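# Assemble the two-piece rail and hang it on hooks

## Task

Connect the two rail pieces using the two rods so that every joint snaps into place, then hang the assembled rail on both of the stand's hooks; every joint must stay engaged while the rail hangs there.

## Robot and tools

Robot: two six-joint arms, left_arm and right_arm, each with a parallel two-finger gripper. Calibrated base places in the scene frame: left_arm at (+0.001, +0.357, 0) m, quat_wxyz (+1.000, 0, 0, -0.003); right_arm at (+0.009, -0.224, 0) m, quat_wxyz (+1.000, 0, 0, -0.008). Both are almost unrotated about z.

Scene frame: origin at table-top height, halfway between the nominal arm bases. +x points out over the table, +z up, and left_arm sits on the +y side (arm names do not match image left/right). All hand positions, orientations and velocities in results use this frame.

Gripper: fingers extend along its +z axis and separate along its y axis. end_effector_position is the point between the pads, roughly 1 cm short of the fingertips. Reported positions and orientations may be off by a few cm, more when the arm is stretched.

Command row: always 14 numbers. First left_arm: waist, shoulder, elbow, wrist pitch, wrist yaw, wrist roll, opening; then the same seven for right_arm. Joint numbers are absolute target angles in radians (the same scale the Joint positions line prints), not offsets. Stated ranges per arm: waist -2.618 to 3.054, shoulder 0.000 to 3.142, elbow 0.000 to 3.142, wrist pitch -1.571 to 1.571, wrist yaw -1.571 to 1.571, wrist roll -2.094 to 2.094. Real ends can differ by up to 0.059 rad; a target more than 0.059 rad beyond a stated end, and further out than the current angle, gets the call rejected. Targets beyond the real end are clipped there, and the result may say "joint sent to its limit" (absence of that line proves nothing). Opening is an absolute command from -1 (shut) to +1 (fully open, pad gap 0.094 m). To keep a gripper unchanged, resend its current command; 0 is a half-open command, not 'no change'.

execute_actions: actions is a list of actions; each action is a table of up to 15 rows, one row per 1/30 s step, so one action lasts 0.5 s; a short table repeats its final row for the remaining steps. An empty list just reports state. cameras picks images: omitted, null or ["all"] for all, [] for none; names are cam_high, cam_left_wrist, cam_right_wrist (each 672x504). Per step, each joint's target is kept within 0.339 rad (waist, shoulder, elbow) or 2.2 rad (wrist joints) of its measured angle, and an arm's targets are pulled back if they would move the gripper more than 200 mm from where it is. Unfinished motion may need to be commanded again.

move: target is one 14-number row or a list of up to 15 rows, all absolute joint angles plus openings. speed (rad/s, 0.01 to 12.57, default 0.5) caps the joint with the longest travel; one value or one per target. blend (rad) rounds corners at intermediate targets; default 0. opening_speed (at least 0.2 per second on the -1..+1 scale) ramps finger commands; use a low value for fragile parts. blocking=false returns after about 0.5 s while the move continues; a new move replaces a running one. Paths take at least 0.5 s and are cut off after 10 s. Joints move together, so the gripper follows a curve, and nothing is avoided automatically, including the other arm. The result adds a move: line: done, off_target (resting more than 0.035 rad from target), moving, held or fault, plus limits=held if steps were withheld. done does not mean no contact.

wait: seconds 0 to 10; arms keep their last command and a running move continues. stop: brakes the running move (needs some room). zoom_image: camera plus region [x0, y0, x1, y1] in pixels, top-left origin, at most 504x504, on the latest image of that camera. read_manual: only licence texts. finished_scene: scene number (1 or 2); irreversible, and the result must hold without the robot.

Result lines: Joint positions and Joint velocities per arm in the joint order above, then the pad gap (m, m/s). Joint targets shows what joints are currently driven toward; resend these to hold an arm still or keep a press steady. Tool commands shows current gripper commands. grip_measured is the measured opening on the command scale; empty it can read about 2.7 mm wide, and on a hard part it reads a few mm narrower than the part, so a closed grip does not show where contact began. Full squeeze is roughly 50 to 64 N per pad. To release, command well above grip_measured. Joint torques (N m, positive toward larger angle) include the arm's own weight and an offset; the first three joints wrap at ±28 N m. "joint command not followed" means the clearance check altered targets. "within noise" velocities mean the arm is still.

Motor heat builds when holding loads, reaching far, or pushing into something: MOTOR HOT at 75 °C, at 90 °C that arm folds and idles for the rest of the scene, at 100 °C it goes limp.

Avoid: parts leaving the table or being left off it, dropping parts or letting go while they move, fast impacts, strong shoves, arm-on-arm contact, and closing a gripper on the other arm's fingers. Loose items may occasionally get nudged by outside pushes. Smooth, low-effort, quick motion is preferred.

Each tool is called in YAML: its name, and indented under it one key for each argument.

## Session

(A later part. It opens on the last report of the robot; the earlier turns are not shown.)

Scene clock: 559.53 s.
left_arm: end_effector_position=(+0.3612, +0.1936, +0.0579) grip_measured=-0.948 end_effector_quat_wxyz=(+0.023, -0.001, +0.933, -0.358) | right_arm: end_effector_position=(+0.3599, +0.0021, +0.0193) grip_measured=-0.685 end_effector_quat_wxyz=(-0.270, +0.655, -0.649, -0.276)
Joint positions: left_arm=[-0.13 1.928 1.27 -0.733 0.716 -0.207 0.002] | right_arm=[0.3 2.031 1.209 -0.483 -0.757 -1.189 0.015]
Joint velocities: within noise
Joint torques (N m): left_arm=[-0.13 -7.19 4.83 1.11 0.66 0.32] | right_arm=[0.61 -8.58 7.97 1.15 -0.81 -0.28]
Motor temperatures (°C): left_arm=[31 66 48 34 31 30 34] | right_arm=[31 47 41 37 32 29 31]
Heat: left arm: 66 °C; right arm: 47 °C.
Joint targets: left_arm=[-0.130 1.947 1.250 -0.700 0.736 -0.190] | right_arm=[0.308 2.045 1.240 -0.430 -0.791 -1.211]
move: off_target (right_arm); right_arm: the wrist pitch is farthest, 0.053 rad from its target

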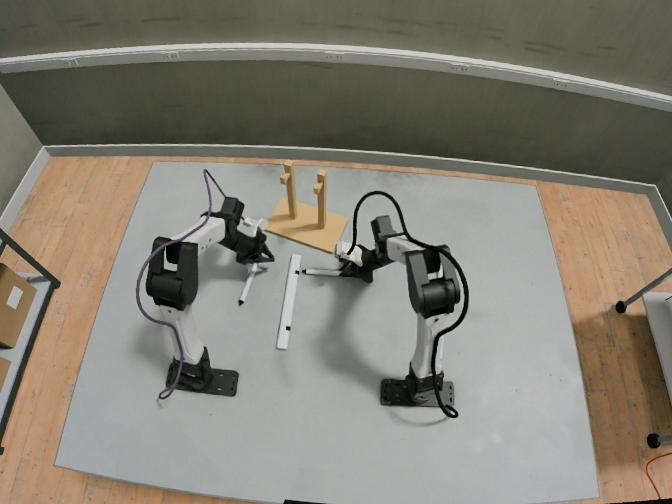

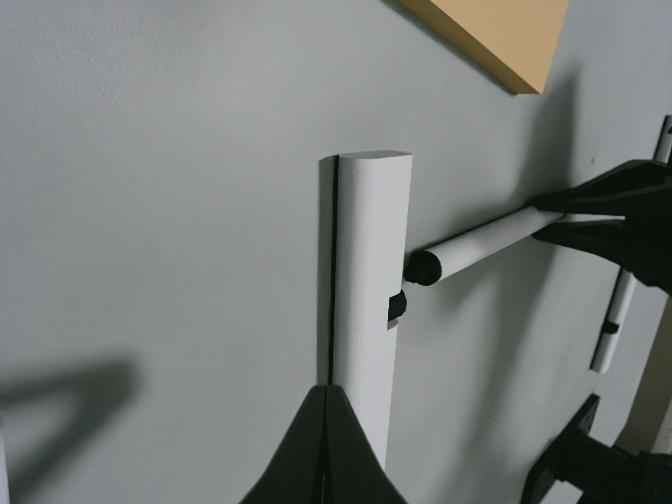

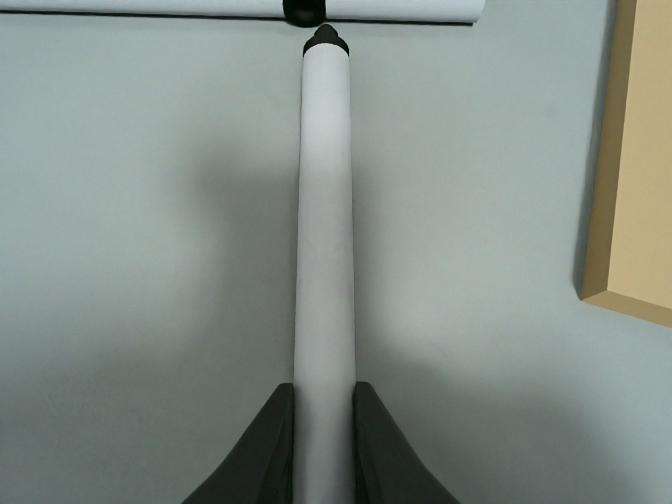

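move:
  target: [-0.13, 1.947, 1.25, -0.70, 0.735, -0.19, -0.95, 0.318, 1.985, 1.168, -0.39, -0.705, -1.145, -0.9]
  speed: 0.15
  cameras: ["cam_left_wrist", "cam_right_wrist"]

zoom_image:
  camera: "cam_right_wrist"
  region: [220, 0, 430, 120]

Scene clock: 588.00 s.
left_arm: end_effector_position=(+0.3615, +0.1936, +0.0580) grip_measured=-0.948 end_effector_quat_wxyz=(+0.024, -0.001, +0.933, -0.358) | right_arm: end_effector_position=(+0.3624, +0.0045, +0.0190) grip_measured=-0.685 end_effector_quat_wxyz=(-0.279, +0.655, -0.652, -0.263)
Joint positions: left_arm=[-0.13 1.928 1.27 -0.731 0.716 -0.207 0.002] | right_arm=[0.311 2.017 1.186 -0.431 -0.735 -1.16 0.015]
Joint velocities: within noise
Joint torques (N m): left_arm=[-0.12 -7.17 4.83 1.1 0.65 0.32] | right_arm=[0.64 -12.23 3.45 1.09 -0.17 0.17]
Motor temperatures (°C): left_arm=[31 65 48 34 31 30 34] | right_arm=[31 51 42 38 32 29 31]
Heat: left arm: 65 °C; right arm: 51 °C.
Joint targets: left_arm=[-0.130 1.947 1.250 -0.699 0.734 -0.191] | right_arm=[0.318 1.985 1.168 -0.389 -0.705 -1.144]
move: off_target (right_arm); right_arm: the wrist pitch is farthest, 0.041 rad from its target
Images, in order (width x height): cam_left_wrist 672x504, cam_right_wrist 672x504.

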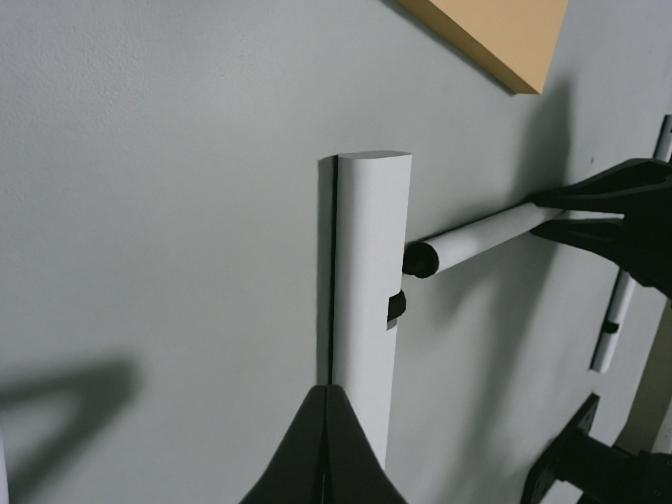

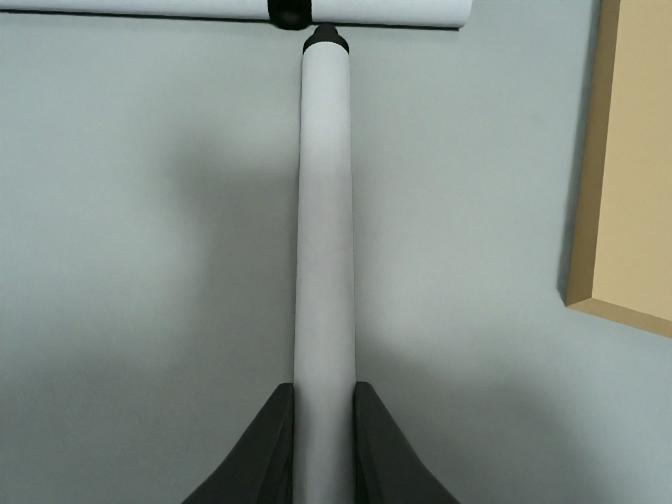

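Scaled by 2.400.

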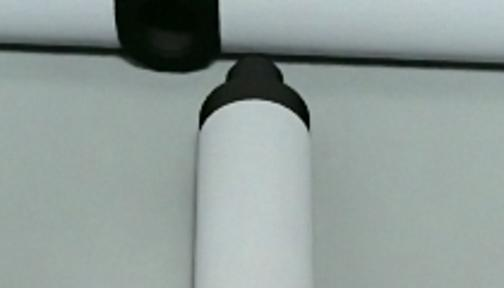

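move:
  target: [-0.13, 1.947, 1.25, -0.70, 0.735, -0.19, -0.95, 0.303, 1.955, 1.135, -0.38, -0.70, -1.145, -0.9]
  speed: 0.15
  cameras: ["cam_right_wrist"]

zoom_image:
  camera: "cam_right_wrist"
  region: [220, 0, 430, 120]

Scene clock: 595.73 s.
left_arm: end_effector_position=(+0.3615, +0.1936, +0.0580) grip_measured=-0.948 end_effector_quat_wxyz=(+0.024, +0.000, +0.933, -0.358) | right_arm: end_effector_position=(+0.3570, +0.0019, +0.0193) grip_measured=-0.685 end_effector_quat_wxyz=(-0.279, +0.656, -0.652, -0.256)
Joint positions: left_arm=[-0.13 1.928 1.27 -0.731 0.716 -0.206 0.002] | right_arm=[0.313 1.991 1.152 -0.417 -0.723 -1.16 0.015]
Joint velocities: within noise
Joint torques (N m): left_arm=[-0.13 -7.2 4.83 1.08 0.66 0.32] | right_arm=[-0.76 -12.41 3.54 1.05 -0.22 0.18]
Motor temperatures (°C): left_arm=[31 65 48 34 31 30 34] | right_arm=[31 53 42 38 32 29 31]
Heat: left arm: 65 °C; right arm: 53 °C.
Joint targets: left_arm=[-0.130 1.947 1.250 -0.700 0.735 -0.189] | right_arm=[0.305 1.954 1.135 -0.381 -0.699 -1.146]
move: off_target (right_arm); right_arm: the wrist pitch is farthest, 0.037 rad from its target
Images, in order (width x height): cam_right_wrist 672x504.

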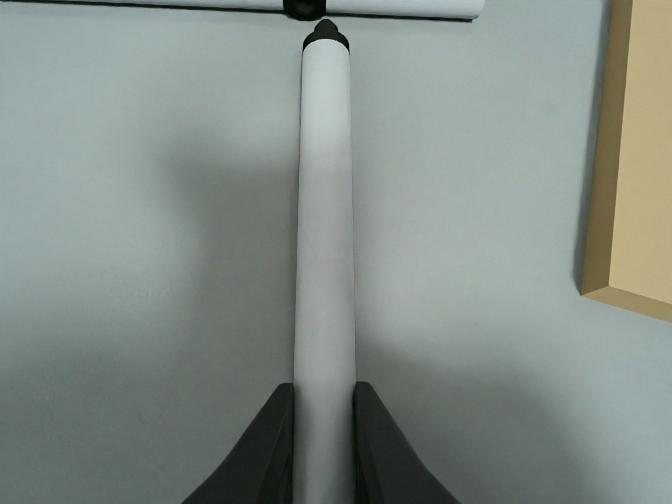

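Scaled by 2.400.

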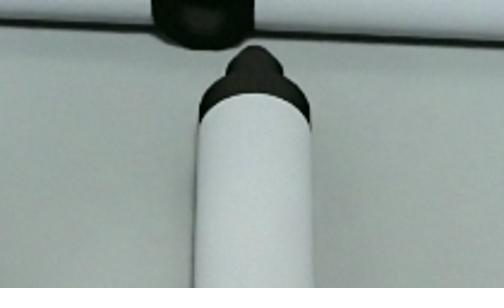

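move:
  target: [-0.13, 1.947, 1.25, -0.70, 0.735, -0.19, -0.95, 0.303, 1.944, 1.096, -0.352, -0.70, -1.145, -0.9]
  speed: 0.15
  cameras: ["cam_right_wrist"]

zoom_image:
  camera: "cam_right_wrist"
  region: [220, 0, 430, 120]

Scene clock: 613.43 s.
left_arm: end_effector_position=(+0.3615, +0.1936, +0.0580) grip_measured=-0.948 end_effector_quat_wxyz=(+0.024, +0.000, +0.933, -0.358) | right_arm: end_effector_position=(+0.3543, +0.0004, +0.0187) grip_measured=-0.685 end_effector_quat_wxyz=(-0.287, +0.657, -0.650, -0.252)
Joint positions: left_arm=[-0.13 1.928 1.27 -0.731 0.716 -0.206 0.002] | right_arm=[0.311 1.973 1.115 -0.379 -0.723 -1.16 0.015]
Joint velocities: within noise
Joint torques (N m): left_arm=[-0.14 -7.21 4.85 1.08 0.66 0.31] | right_arm=[-0.88 -11.52 3.37 0.96 -0.23 0.18]
Motor temperatures (°C): left_arm=[31 65 48 34 31 30 34] | right_arm=[31 59 41 38 32 29 32]
Heat: left arm: 65 °C; right arm: 59 °C.
Joint targets: left_arm=[-0.130 1.947 1.250 -0.700 0.735 -0.190] | right_arm=[0.301 1.944 1.096 -0.351 -0.700 -1.145]
move: done
Images, in order (width x height): cam_right_wrist 672x504.

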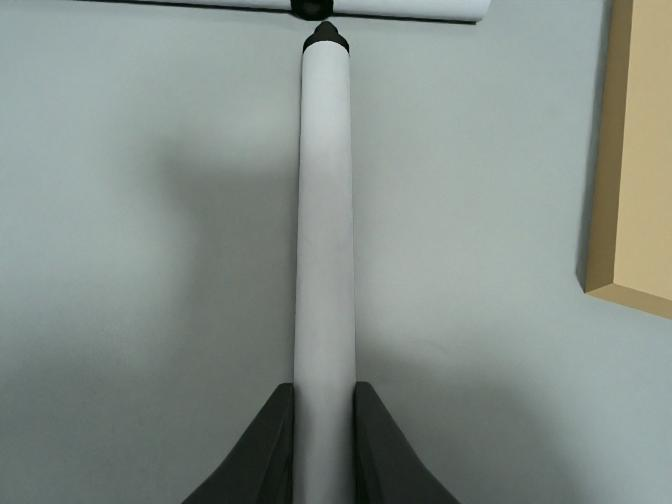

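Scaled by 2.400.

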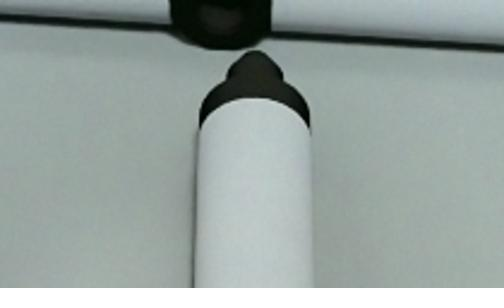

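move:
  target: [-0.13, 1.947, 1.25, -0.70, 0.735, -0.19, -0.95, 0.301, 1.934, 1.070, -0.336, -0.70, -1.145, -0.9]
  speed: 0.15
  cameras: ["cam_right_wrist"]

zoom_image:
  camera: "cam_right_wrist"
  region: [220, 0, 430, 120]

Scene clock: 620.80 s.
left_arm: end_effector_position=(+0.3615, +0.1936, +0.0580) grip_measured=-0.948 end_effector_quat_wxyz=(+0.024, +0.000, +0.933, -0.358) | right_arm: end_effector_position=(+0.3518, -0.0004, +0.0188) grip_measured=-0.685 end_effector_quat_wxyz=(-0.292, +0.658, -0.647, -0.249)
Joint positions: left_arm=[-0.13 1.928 1.27 -0.731 0.716 -0.206 0.002] | right_arm=[0.311 1.959 1.091 -0.356 -0.723 -1.16 0.015]
Joint velocities: within noise
Joint torques (N m): left_arm=[-0.13 -7.2 4.86 1.09 0.66 0.31] | right_arm=[-0.68 -11.18 3.12 0.95 -0.23 0.19]
Motor temperatures (°C): left_arm=[31 65 48 34 32 30 34] | right_arm=[31 60 41 37 31 29 32]
Heat: left arm: 65 °C; right arm: 60 °C.
Joint targets: left_arm=[-0.130 1.947 1.250 -0.700 0.735 -0.190] | right_arm=[0.304 1.933 1.070 -0.336 -0.700 -1.145]
move: done
Images, in order (width x height): cam_right_wrist 672x504.

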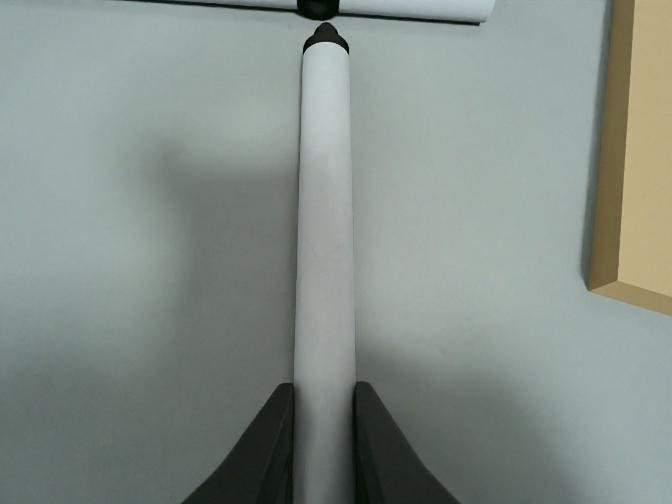

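Scaled by 2.400.

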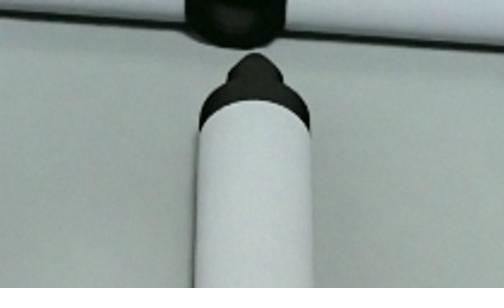

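move:
  target: [-0.235, 2.005, 1.225, -0.52, 0.72, -0.315, -0.95, 0.302, 1.925, 1.064, -0.332, -0.70, -1.145, -0.9]
  speed: 0.2

zoom_image:
  camera: "cam_right_wrist"
  region: [220, 0, 430, 120]

Scene clock: 654.77 s.
left_arm: end_effector_position=(+0.3663, +0.1523, +0.0387) grip_measured=-0.948 end_effector_quat_wxyz=(+0.032, +0.019, +0.929, -0.369) | right_arm: end_effector_position=(+0.3508, -0.0013, +0.0189) grip_measured=-0.685 end_effector_quat_wxyz=(-0.293, +0.658, -0.648, -0.249)
Joint positions: left_arm=[-0.231 1.985 1.247 -0.557 0.716 -0.302 0.002] | right_arm=[0.31 1.954 1.084 -0.354 -0.723 -1.16 0.015]
Joint velocities: within noise
Joint torques (N m): left_arm=[-0.47 -7.49 4.67 1.29 0.5 -0.02] | right_arm=[-0.85 -11.4 3.22 0.97 -0.23 0.19]
Motor temperatures (°C): left_arm=[31 65 48 34 32 30 34] | right_arm=[31 58 40 37 31 29 32]
Heat: left arm: 65 °C; right arm: 58 °C.
Joint targets: left_arm=[-0.235 2.005 1.226 -0.520 0.720 -0.315] | right_arm=[0.300 1.926 1.065 -0.332 -0.700 -1.145]
move: off_target (left_arm); left_arm: the wrist pitch is farthest, 0.037 rad from its target

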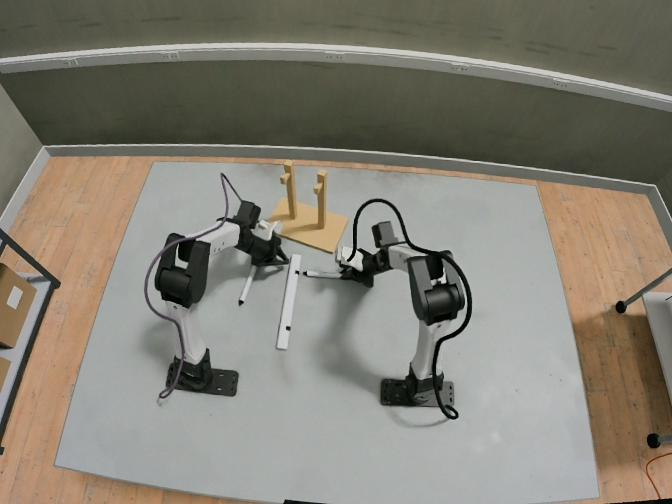

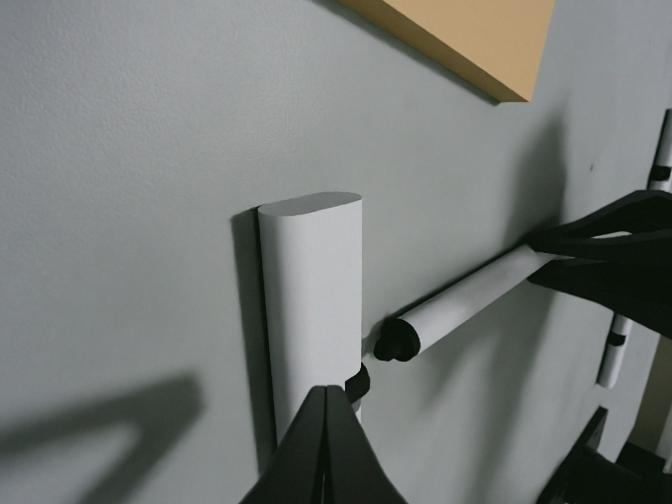

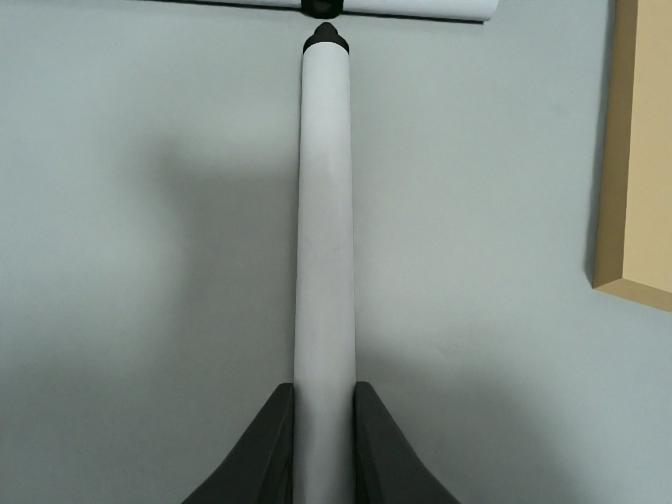

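Scaled by 2.400.

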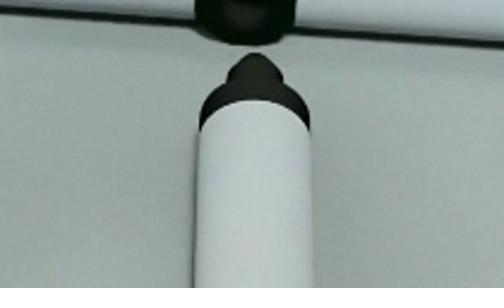

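move:
  target:
    - [-0.195, 2.005, 1.225, -0.52, 0.715, -0.32, -0.95, 0.290, 2.01, 1.19, -0.39, -0.773, -1.125, -0.9]
    - [-0.205, 2.025, 1.195, -0.515, 0.71, -0.33, -0.95, 0.290, 2.01, 1.19, -0.39, -0.773, -1.125, -0.9]
  speed: [0.2, 0.2]

zoom_image:
  camera: "cam_right_wrist"
  region: [220, 0, 430, 120]

Scene clock: 701.40 s.
left_arm: end_effector_position=(+0.3620, +0.1670, +0.0211) grip_measured=-0.948 end_effector_quat_wxyz=(+0.013, -0.013, +0.931, -0.364) | right_arm: end_effector_position=(+0.3692, +0.0025, +0.0195) grip_measured=-0.685 end_effector_quat_wxyz=(-0.298, +0.651, -0.653, -0.248)
Joint positions: left_arm=[-0.198 2.008 1.212 -0.546 0.716 -0.317 0.002] | right_arm=[0.305 2.004 1.155 -0.359 -0.725 -1.14 0.015]
Joint velocities: within noise
Joint torques (N m): left_arm=[-0.35 -7.71 4.72 1.17 0.4 -0.01] | right_arm=[-0.69 -8.9 8.24 0.51 -0.89 0.19]
Motor temperatures (°C): left_arm=[31 66 47 35 31 30 33] | right_arm=[31 59 39 36 31 29 32]
Heat: left arm: 66 °C; right arm: 59 °C.
Joint targets: left_arm=[-0.200 2.025 1.194 -0.515 0.710 -0.330] | right_arm=[0.298 2.011 1.189 -0.390 -0.774 -1.124]
move: off_target (right_arm); right_arm: the wrist yaw is farthest, 0.048 rad from its target

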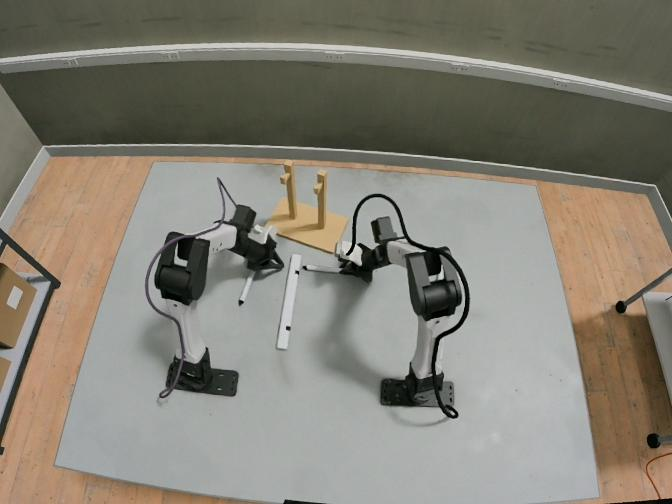

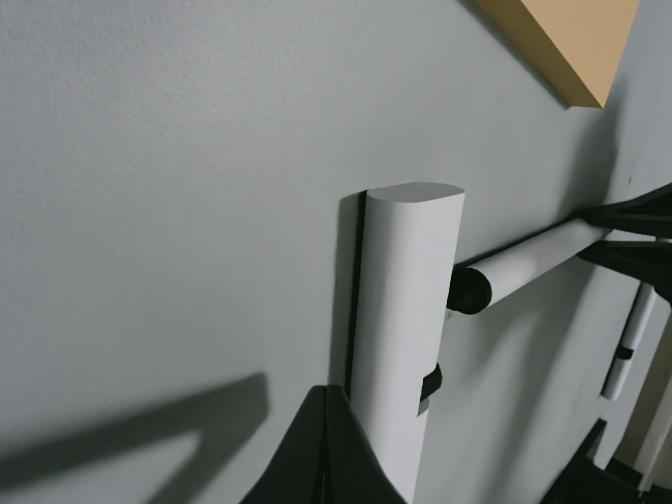

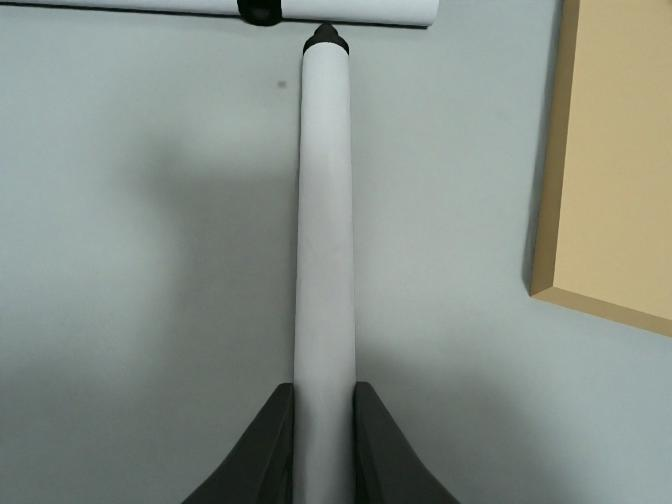

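Scaled by 2.400.

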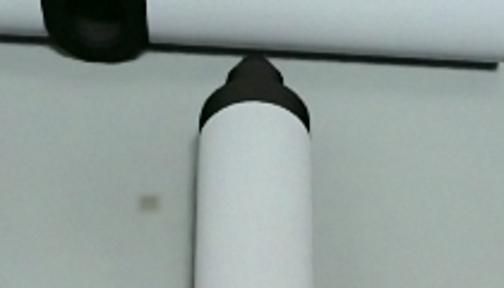

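move:
  target: [-0.205, 2.025, 1.185, -0.515, 0.71, -0.33, -0.95, 0.290, 2.01, 1.195, -0.455, -0.773, -1.125, -0.9]
  speed: 0.2
  cameras: ["cam_right_wrist", "cam_left_wrist"]

zoom_image:
  camera: "cam_right_wrist"
  region: [220, 0, 430, 120]

Scene clock: 715.80 s.
left_arm: end_effector_position=(+0.3617, +0.1665, +0.0211) grip_measured=-0.948 end_effector_quat_wxyz=(+0.013, -0.013, +0.931, -0.364) | right_arm: end_effector_position=(+0.3629, -0.0016, +0.0193) grip_measured=-0.685 end_effector_quat_wxyz=(-0.280, +0.644, -0.662, -0.261)
Joint positions: left_arm=[-0.199 2.008 1.212 -0.546 0.716 -0.319 0.002] | right_arm=[0.297 2.004 1.166 -0.419 -0.732 -1.14 0.015]
Joint velocities: within noise
Joint torques (N m): left_arm=[-0.83 -7.71 3.99 1.16 0.4 -0.01] | right_arm=[-0.72 -8.91 7.92 0.4 -0.84 0.18]
Motor temperatures (°C): left_arm=[31 66 47 36 31 30 33] | right_arm=[31 60 41 36 32 29 33]
Heat: left arm: 66 °C; right arm: 60 °C.
Joint targets: left_arm=[-0.207 2.025 1.185 -0.515 0.710 -0.331] | right_arm=[0.290 2.010 1.196 -0.455 -0.772 -1.125]
move: off_target (right_arm); right_arm: the wrist yaw is farthest, 0.041 rad from its target
Images, in order (width x height): cam_left_wrist 672x504, cam_right_wrist 672x504.

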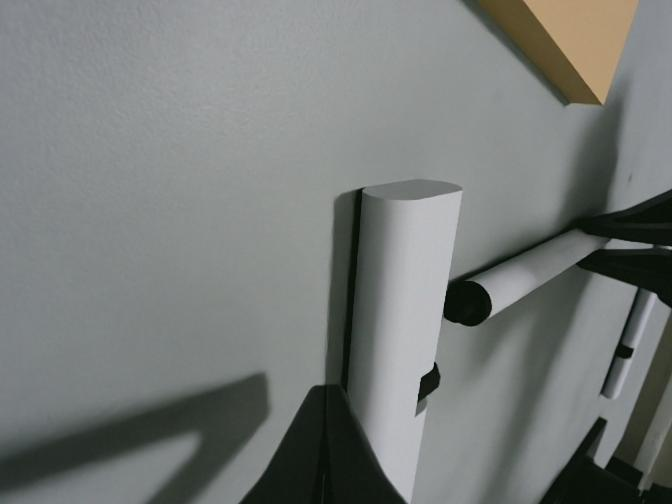

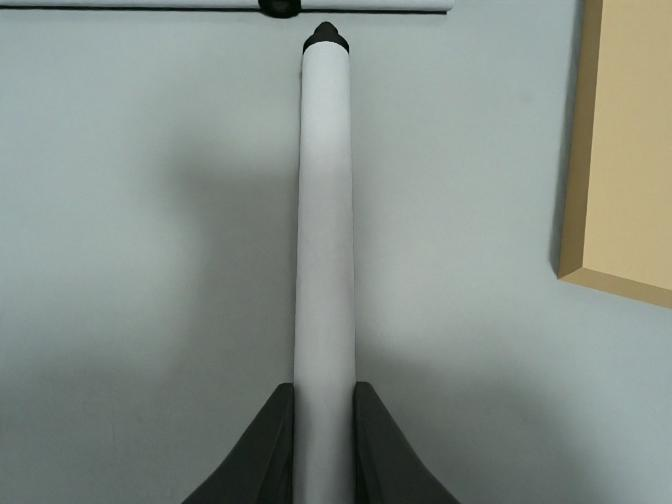

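Scaled by 2.400.

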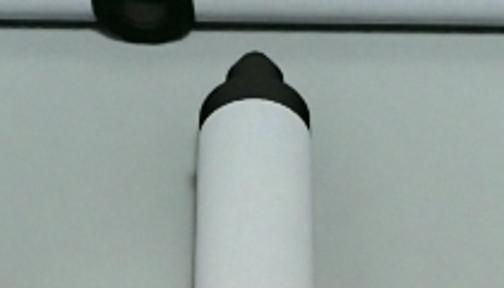

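move:
  target: [-0.228, 2.03, 1.165, -0.49, 0.71, -0.33, -0.95, 0.312, 1.937, 1.078, -0.363, -0.773, -1.125, -0.9]
  speed: 0.15

zoom_image:
  camera: "cam_right_wrist"
  region: [220, 0, 430, 120]

Scene clock: 738.60 s.
left_arm: end_effector_position=(+0.3543, +0.1614, +0.0156) grip_measured=-0.948 end_effector_quat_wxyz=(+0.008, -0.006, +0.932, -0.364) | right_arm: end_effector_position=(+0.3480, -0.0053, +0.0186) grip_measured=-0.685 end_effector_quat_wxyz=(-0.281, +0.641, -0.662, -0.270)
Joint positions: left_arm=[-0.216 2.008 1.187 -0.526 0.716 -0.319 0.002] | right_arm=[0.293 1.965 1.097 -0.396 -0.751 -1.14 0.015]
Joint velocities: within noise
Joint torques (N m): left_arm=[-0.76 -7.23 4.38 1.21 0.41 0] | right_arm=[0.76 -11.41 3.22 1.01 -0.66 0.19]
Motor temperatures (°C): left_arm=[31 66 47 36 31 30 33] | right_arm=[31 60 41 35 32 29 33]
Heat: left arm: 66 °C; right arm: 60 °C.
Joint targets: left_arm=[-0.223 2.030 1.166 -0.491 0.710 -0.330] | right_arm=[0.302 1.937 1.078 -0.363 -0.773 -1.125]
move: off_target (left_arm); left_arm: the wrist pitch is farthest, 0.036 rad from its target

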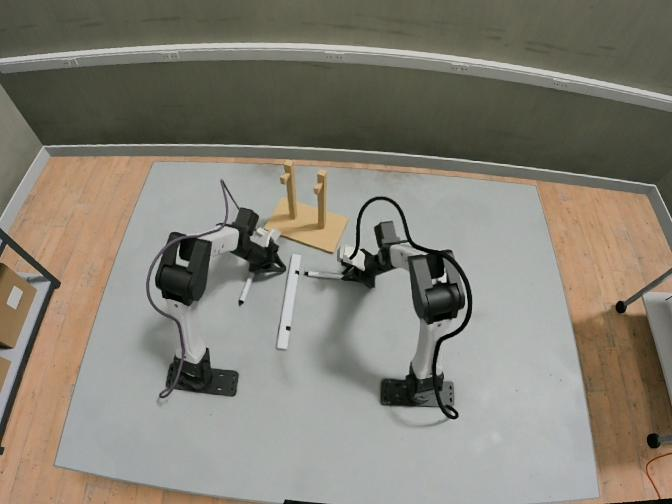

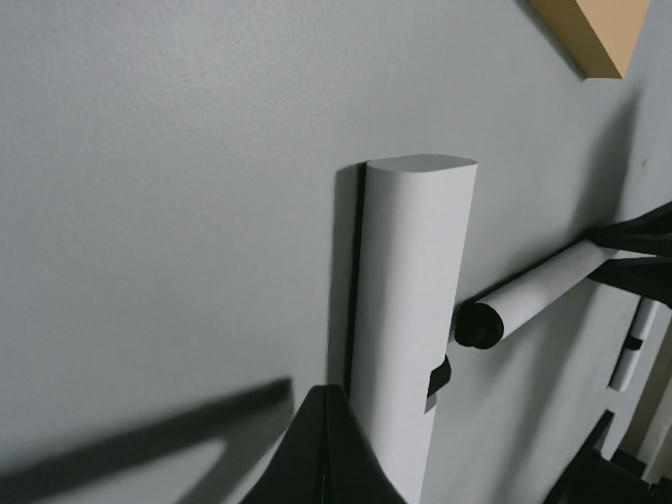

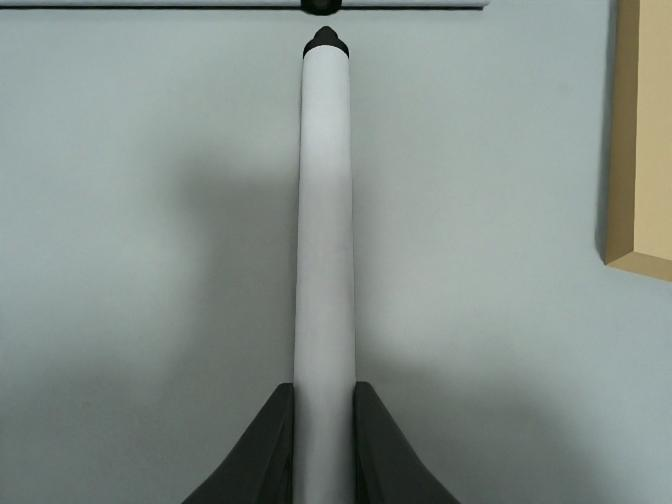

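Scaled by 2.400.

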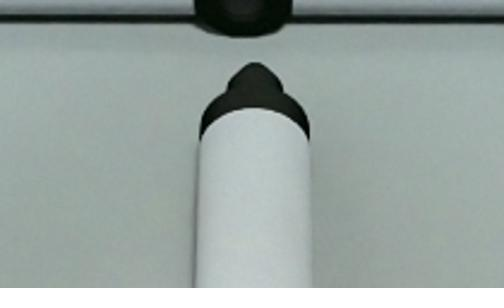

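move:
  target: [-0.25, 2.04, 1.178, -0.49, 0.72, -0.325, -0.95, 0.332, 1.942, 1.081, -0.343, -0.766, -1.098, -0.9]
  speed: 0.1
  cameras: ["cam_left_wrist", "cam_right_wrist"]

zoom_image:
  camera: "cam_right_wrist"
  region: [220, 0, 430, 120]

Scene clock: 783.03 s.
left_arm: end_effector_position=(+0.3483, +0.1518, +0.0118) grip_measured=-0.948 end_effector_quat_wxyz=(-0.001, +0.006, +0.932, -0.363) | right_arm: end_effector_position=(+0.3425, +0.0055, +0.0191) grip_measured=-0.685 end_effector_quat_wxyz=(-0.276, +0.643, -0.659, -0.276)
Joint positions: left_arm=[-0.244 2.019 1.187 -0.523 0.716 -0.319 0.002] | right_arm=[0.323 1.965 1.097 -0.388 -0.751 -1.114 0.015]
Joint velocities: within noise
Joint torques (N m): left_arm=[-0.8 -7.31 5.3 1.17 0.5 0.05] | right_arm=[0.69 -10.95 3.55 1.13 -0.59 0.18]
Motor temperatures (°C): left_arm=[31 65 47 37 31 30 33] | right_arm=[31 60 40 36 32 29 33]
Heat: left arm: 65 °C; right arm: 60 °C.
Joint targets: left_arm=[-0.251 2.040 1.178 -0.489 0.720 -0.325] | right_arm=[0.331 1.942 1.081 -0.343 -0.766 -1.098]
move: off_target (right_arm); right_arm: the wrist pitch is farthest, 0.045 rad from its target
Images, in order (width x height): cam_left_wrist 672x504, cam_right_wrist 672x504.

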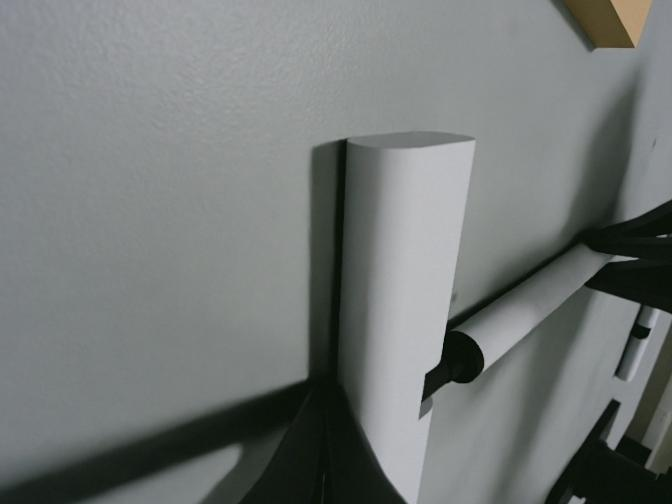

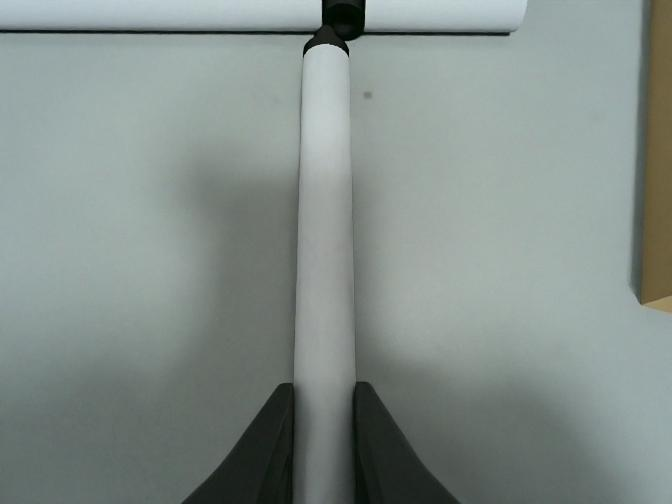

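Scaled by 2.400.

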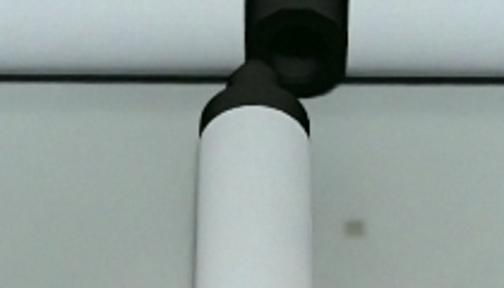

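move:
  target: [-0.25, 2.04, 1.178, -0.49, 0.72, -0.325, -0.95, 0.300, 1.980, 1.135, -0.37, -0.766, -1.098, -0.9]
  speed: 0.1
  cameras: ["cam_right_wrist"]

zoom_image:
  camera: "cam_right_wrist"
  region: [220, 0, 430, 120]

Scene clock: 796.97 s.
left_arm: end_effector_position=(+0.3483, +0.1518, +0.0118) grip_measured=-0.948 end_effector_quat_wxyz=(-0.001, +0.006, +0.932, -0.363) | right_arm: end_effector_position=(+0.3446, +0.0055, +0.0196) grip_measured=-0.685 end_effector_quat_wxyz=(-0.277, +0.642, -0.659, -0.275)
Joint positions: left_arm=[-0.244 2.019 1.187 -0.523 0.716 -0.319 0.002] | right_arm=[0.322 1.968 1.103 -0.388 -0.751 -1.112 0.015]
Joint velocities: within noise
Joint torques (N m): left_arm=[-0.72 -7.31 5.31 1.16 0.5 0.05] | right_arm=[-0.75 -8.23 7.9 0.89 -0.6 0.18]
Motor temperatures (°C): left_arm=[31 65 47 37 31 30 33] | right_arm=[31 61 39 37 32 29 33]
Heat: left arm: 65 °C; right arm: 61 °C.
Joint targets: left_arm=[-0.250 2.040 1.178 -0.490 0.720 -0.325] | right_arm=[0.314 1.979 1.134 -0.370 -0.766 -1.098]
move: done
Images, in order (width x height): cam_right_wrist 672x504.

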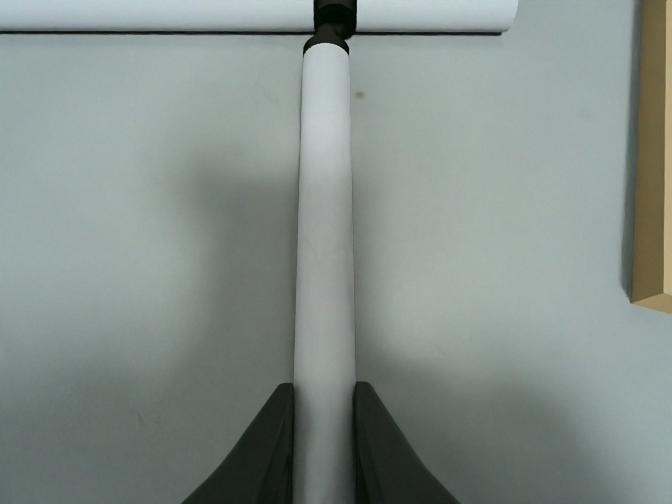

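Scaled by 2.400.

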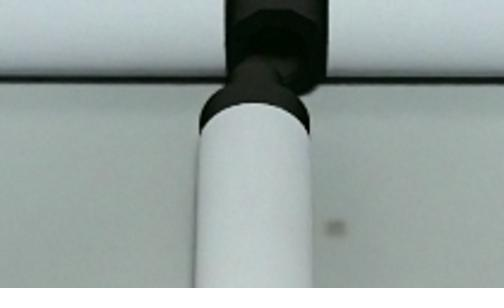

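move:
  target: [-0.25, 2.04, 1.178, -0.49, 0.72, -0.325, -0.95, 0.310, 1.989, 1.148, -0.374, -0.766, -1.098, -0.9]
  speed: 0.1
  cameras: ["cam_right_wrist"]

zoom_image:
  camera: "cam_right_wrist"
  region: [220, 0, 430, 120]

Scene clock: 807.70 s.
left_arm: end_effector_position=(+0.3483, +0.1518, +0.0118) grip_measured=-0.948 end_effector_quat_wxyz=(-0.001, +0.006, +0.932, -0.363) | right_arm: end_effector_position=(+0.3491, +0.0050, +0.0193) grip_measured=-0.685 end_effector_quat_wxyz=(-0.279, +0.641, -0.660, -0.274)
Joint positions: left_arm=[-0.244 2.019 1.187 -0.523 0.716 -0.319 0.002] | right_arm=[0.317 1.979 1.117 -0.388 -0.751 -1.112 0.015]
Joint velocities: within noise
Joint torques (N m): left_arm=[-0.73 -7.32 5.33 1.16 0.5 0.06] | right_arm=[-0.75 -8.28 7.94 0.86 -0.59 0.17]
Motor temperatures (°C): left_arm=[31 66 48 37 31 30 33] | right_arm=[31 60 40 37 32 29 33]
Heat: left arm: 66 °C; right arm: 60 °C.
Joint targets: left_arm=[-0.250 2.040 1.178 -0.490 0.720 -0.325] | right_arm=[0.309 1.990 1.148 -0.374 -0.766 -1.098]
move: done
Images, in order (width x height): cam_right_wrist 672x504.

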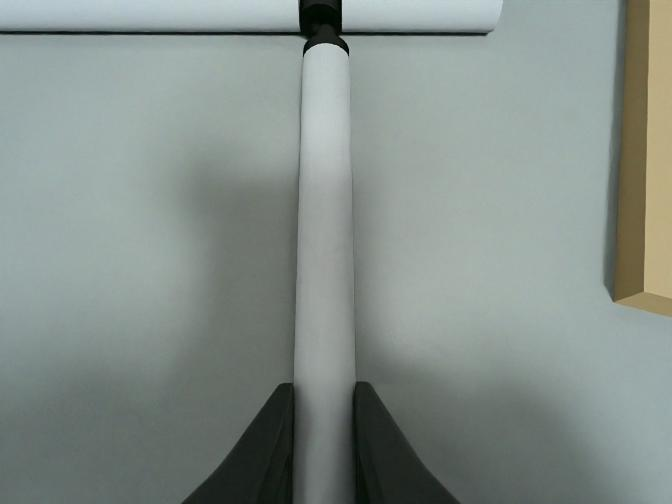

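Scaled by 2.400.

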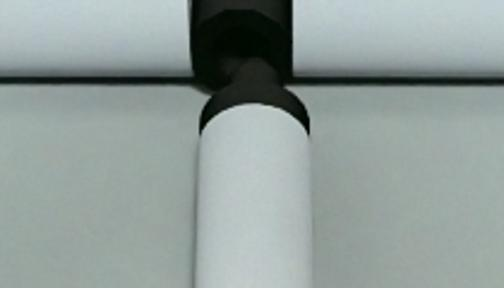

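move:
  target: [-0.25, 2.04, 1.178, -0.49, 0.72, -0.325, -0.95, 0.336, 1.989, 1.148, -0.374, -0.766, -1.098, -0.9]
  speed: 0.1
  cameras: ["cam_right_wrist"]

zoom_image:
  camera: "cam_right_wrist"
  region: [220, 0, 430, 120]

Scene clock: 812.67 s.
left_arm: end_effector_position=(+0.3483, +0.1518, +0.0118) grip_measured=-0.948 end_effector_quat_wxyz=(-0.001, +0.006, +0.932, -0.363) | right_arm: end_effector_position=(+0.3491, +0.0050, +0.0193) grip_measured=-0.685 end_effector_quat_wxyz=(-0.279, +0.641, -0.660, -0.274)
Joint positions: left_arm=[-0.244 2.019 1.187 -0.523 0.716 -0.319 0.002] | right_arm=[0.317 1.979 1.117 -0.388 -0.751 -1.112 0.015]
Joint velocities: within noise
Joint torques (N m): left_arm=[-0.73 -7.32 5.35 1.16 0.5 0.06] | right_arm=[0.61 -8.38 7.92 0.86 -0.59 0.18]
Motor temperatures (°C): left_arm=[31 66 48 37 31 30 33] | right_arm=[31 60 41 37 32 29 33]
Heat: left arm: 66 °C; right arm: 60 °C.
Joint targets: left_arm=[-0.250 2.040 1.178 -0.490 0.720 -0.325] | right_arm=[0.324 1.989 1.148 -0.374 -0.766 -1.098]
move: done
Images, in order (width x height): cam_right_wrist 672x504.

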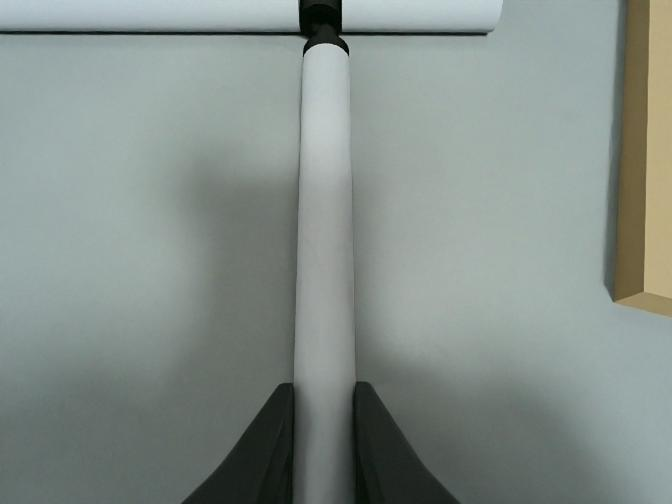

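Scaled by 2.400.

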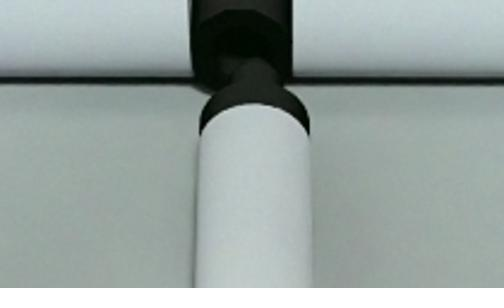

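move:
  target: [-0.25, 2.04, 1.178, -0.49, 0.72, -0.325, -0.95, 0.338, 1.989, 1.148, -0.374, -0.766, -1.098, -0.9]
  speed: 0.1
  cameras: ["cam_right_wrist"]

zoom_image:
  camera: "cam_right_wrist"
  region: [220, 0, 430, 120]

Scene clock: 819.03 s.
left_arm: end_effector_position=(+0.3483, +0.1518, +0.0118) grip_measured=-0.948 end_effector_quat_wxyz=(-0.001, +0.006, +0.932, -0.363) | right_arm: end_effector_position=(+0.3463, +0.0092, +0.0193) grip_measured=-0.685 end_effector_quat_wxyz=(-0.277, +0.645, -0.656, -0.276)
Joint positions: left_arm=[-0.244 2.019 1.187 -0.523 0.716 -0.319 0.002] | right_arm=[0.329 1.979 1.117 -0.388 -0.751 -1.112 0.015]
Joint velocities: within noise
Joint torques (N m): left_arm=[-0.73 -7.34 5.33 1.16 0.5 0.06] | right_arm=[0.69 -8.38 7.94 0.86 -0.59 0.18]
Motor temperatures (°C): left_arm=[31 66 48 37 31 30 33] | right_arm=[31 60 42 36 32 29 33]
Heat: left arm: 66 °C; right arm: 60 °C.
Joint targets: left_arm=[-0.250 2.040 1.178 -0.490 0.720 -0.325] | right_arm=[0.338 1.989 1.148 -0.374 -0.766 -1.098]
move: done
Images, in order (width x height): cam_right_wrist 672x504.

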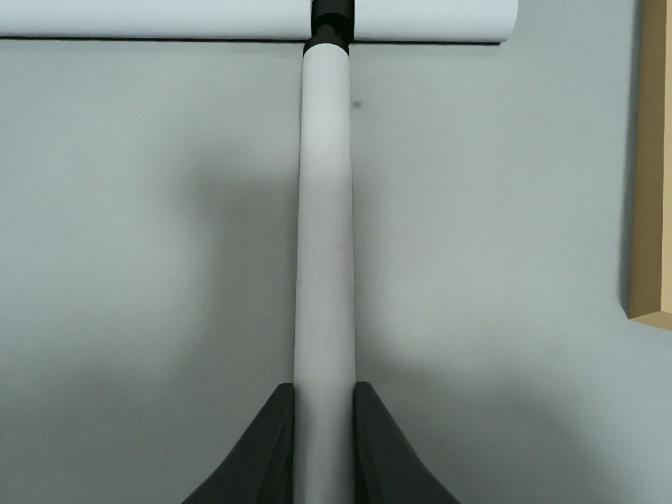

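Scaled by 2.400.

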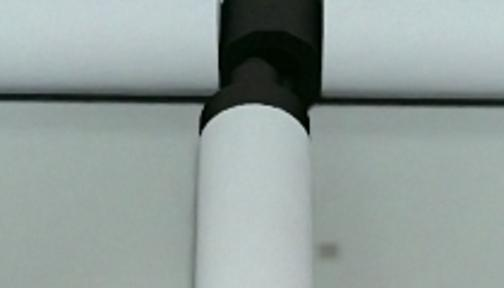

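move:
  target: [-0.25, 2.04, 1.178, -0.49, 0.72, -0.325, -0.95, 0.338, 1.998, 1.159, -0.378, -0.766, -1.098, -0.9]
  speed: 0.1
  cameras: ["cam_right_wrist"]

zoom_image:
  camera: "cam_right_wrist"
  region: [220, 0, 430, 120]

Scene clock: 828.13 s.
left_arm: end_effector_position=(+0.3483, +0.1518, +0.0118) grip_measured=-0.948 end_effector_quat_wxyz=(-0.001, +0.006, +0.932, -0.363) | right_arm: end_effector_position=(+0.3490, +0.0101, +0.0193) grip_measured=-0.685 end_effector_quat_wxyz=(-0.278, +0.645, -0.656, -0.275)
Joint positions: left_arm=[-0.244 2.019 1.187 -0.523 0.716 -0.319 0.002] | right_arm=[0.329 1.987 1.127 -0.388 -0.751 -1.111 0.015]
Joint velocities: within noise
Joint torques (N m): left_arm=[-0.75 -7.32 5.34 1.16 0.5 0.06] | right_arm=[0.73 -8.34 7.98 0.83 -0.59 0.17]
Motor temperatures (°C): left_arm=[31 66 48 37 31 30 33] | right_arm=[31 60 43 36 32 29 33]
Heat: left arm: 66 °C; right arm: 60 °C.
Joint targets: left_arm=[-0.250 2.040 1.178 -0.490 0.720 -0.325] | right_arm=[0.338 1.998 1.159 -0.378 -0.766 -1.097]
move: done
Images, in order (width x height): cam_right_wrist 672x504.

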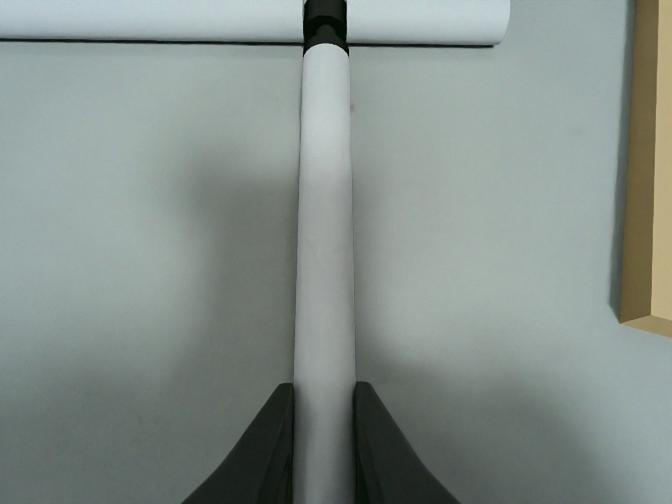

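Scaled by 2.400.

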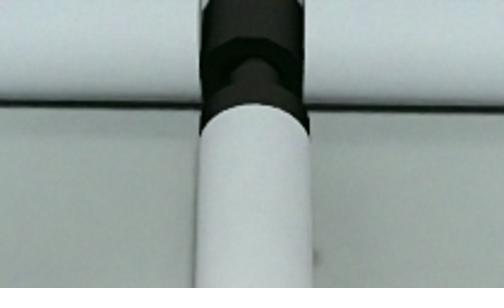

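move:
  target: [-0.285, 2.04, 1.178, -0.44, 0.79, -0.325, -0.95, 0.388, 2.005, 1.17, -0.32, -0.84, -1.09, -0.9]
  speed: 0.05
  cameras: ["cam_left_wrist", "cam_right_wrist"]

zoom_image:
  camera: "cam_right_wrist"
  region: [220, 0, 430, 120]

Scene clock: 836.80 s.
left_arm: end_effector_position=(+0.3483, +0.1489, +0.0125) grip_measured=-0.948 end_effector_quat_wxyz=(+0.001, +0.010, +0.931, -0.365) | right_arm: end_effector_position=(+0.3468, +0.0170, +0.0202) grip_measured=-0.685 end_effector_quat_wxyz=(-0.276, +0.648, -0.653, -0.278)
Joint positions: left_arm=[-0.25 2.019 1.187 -0.515 0.719 -0.319 0.002] | right_arm=[0.348 1.99 1.135 -0.388 -0.751 -1.1 0.015]
Joint velocities: within noise
Joint torques (N m): left_arm=[-3 -7.34 5.34 1.58 1.17 0.06] | right_arm=[3.52 -8.09 8.34 1.37 -1.28 0.12]
Motor temperatures (°C): left_arm=[31 66 48 37 31 30 33] | right_arm=[31 59 44 36 32 29 33]
Heat: left arm: 66 °C; right arm: 59 °C.
Joint targets: left_arm=[-0.281 2.040 1.178 -0.441 0.790 -0.325] | right_arm=[0.388 2.004 1.170 -0.320 -0.840 -1.090]
move: off_target (left_arm, right_arm); left_arm: the wrist pitch is farthest, 0.075 rad from its target; right_arm: the wrist yaw is farthest, 0.089 rad from its target
Images, in order (width x height): cam_left_wrist 672x504, cam_right_wrist 672x504.

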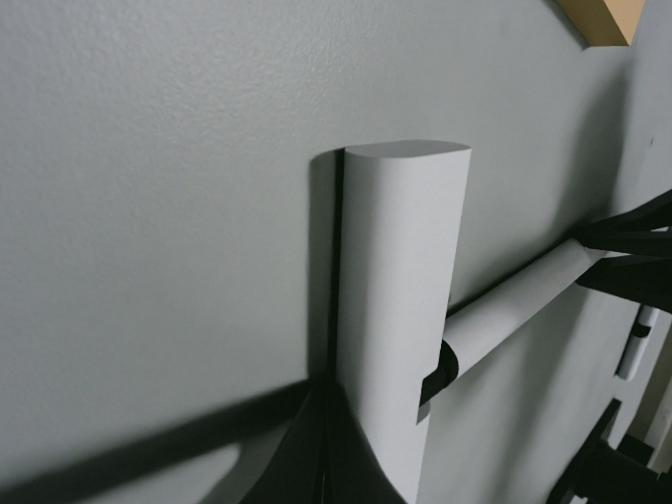

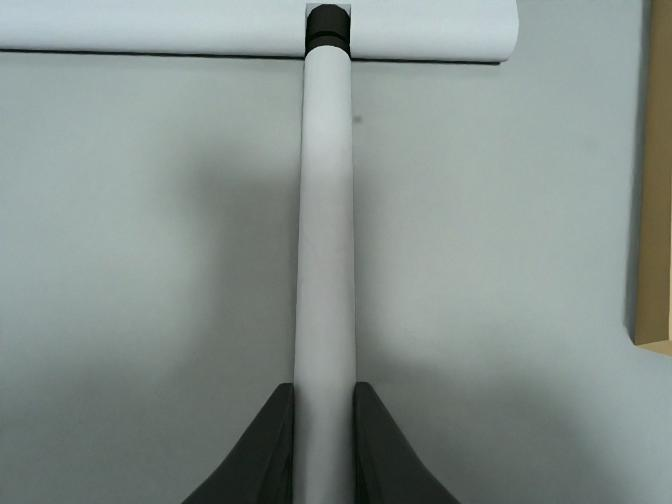

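Scaled by 2.400.

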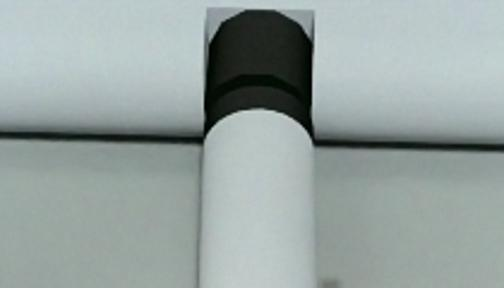

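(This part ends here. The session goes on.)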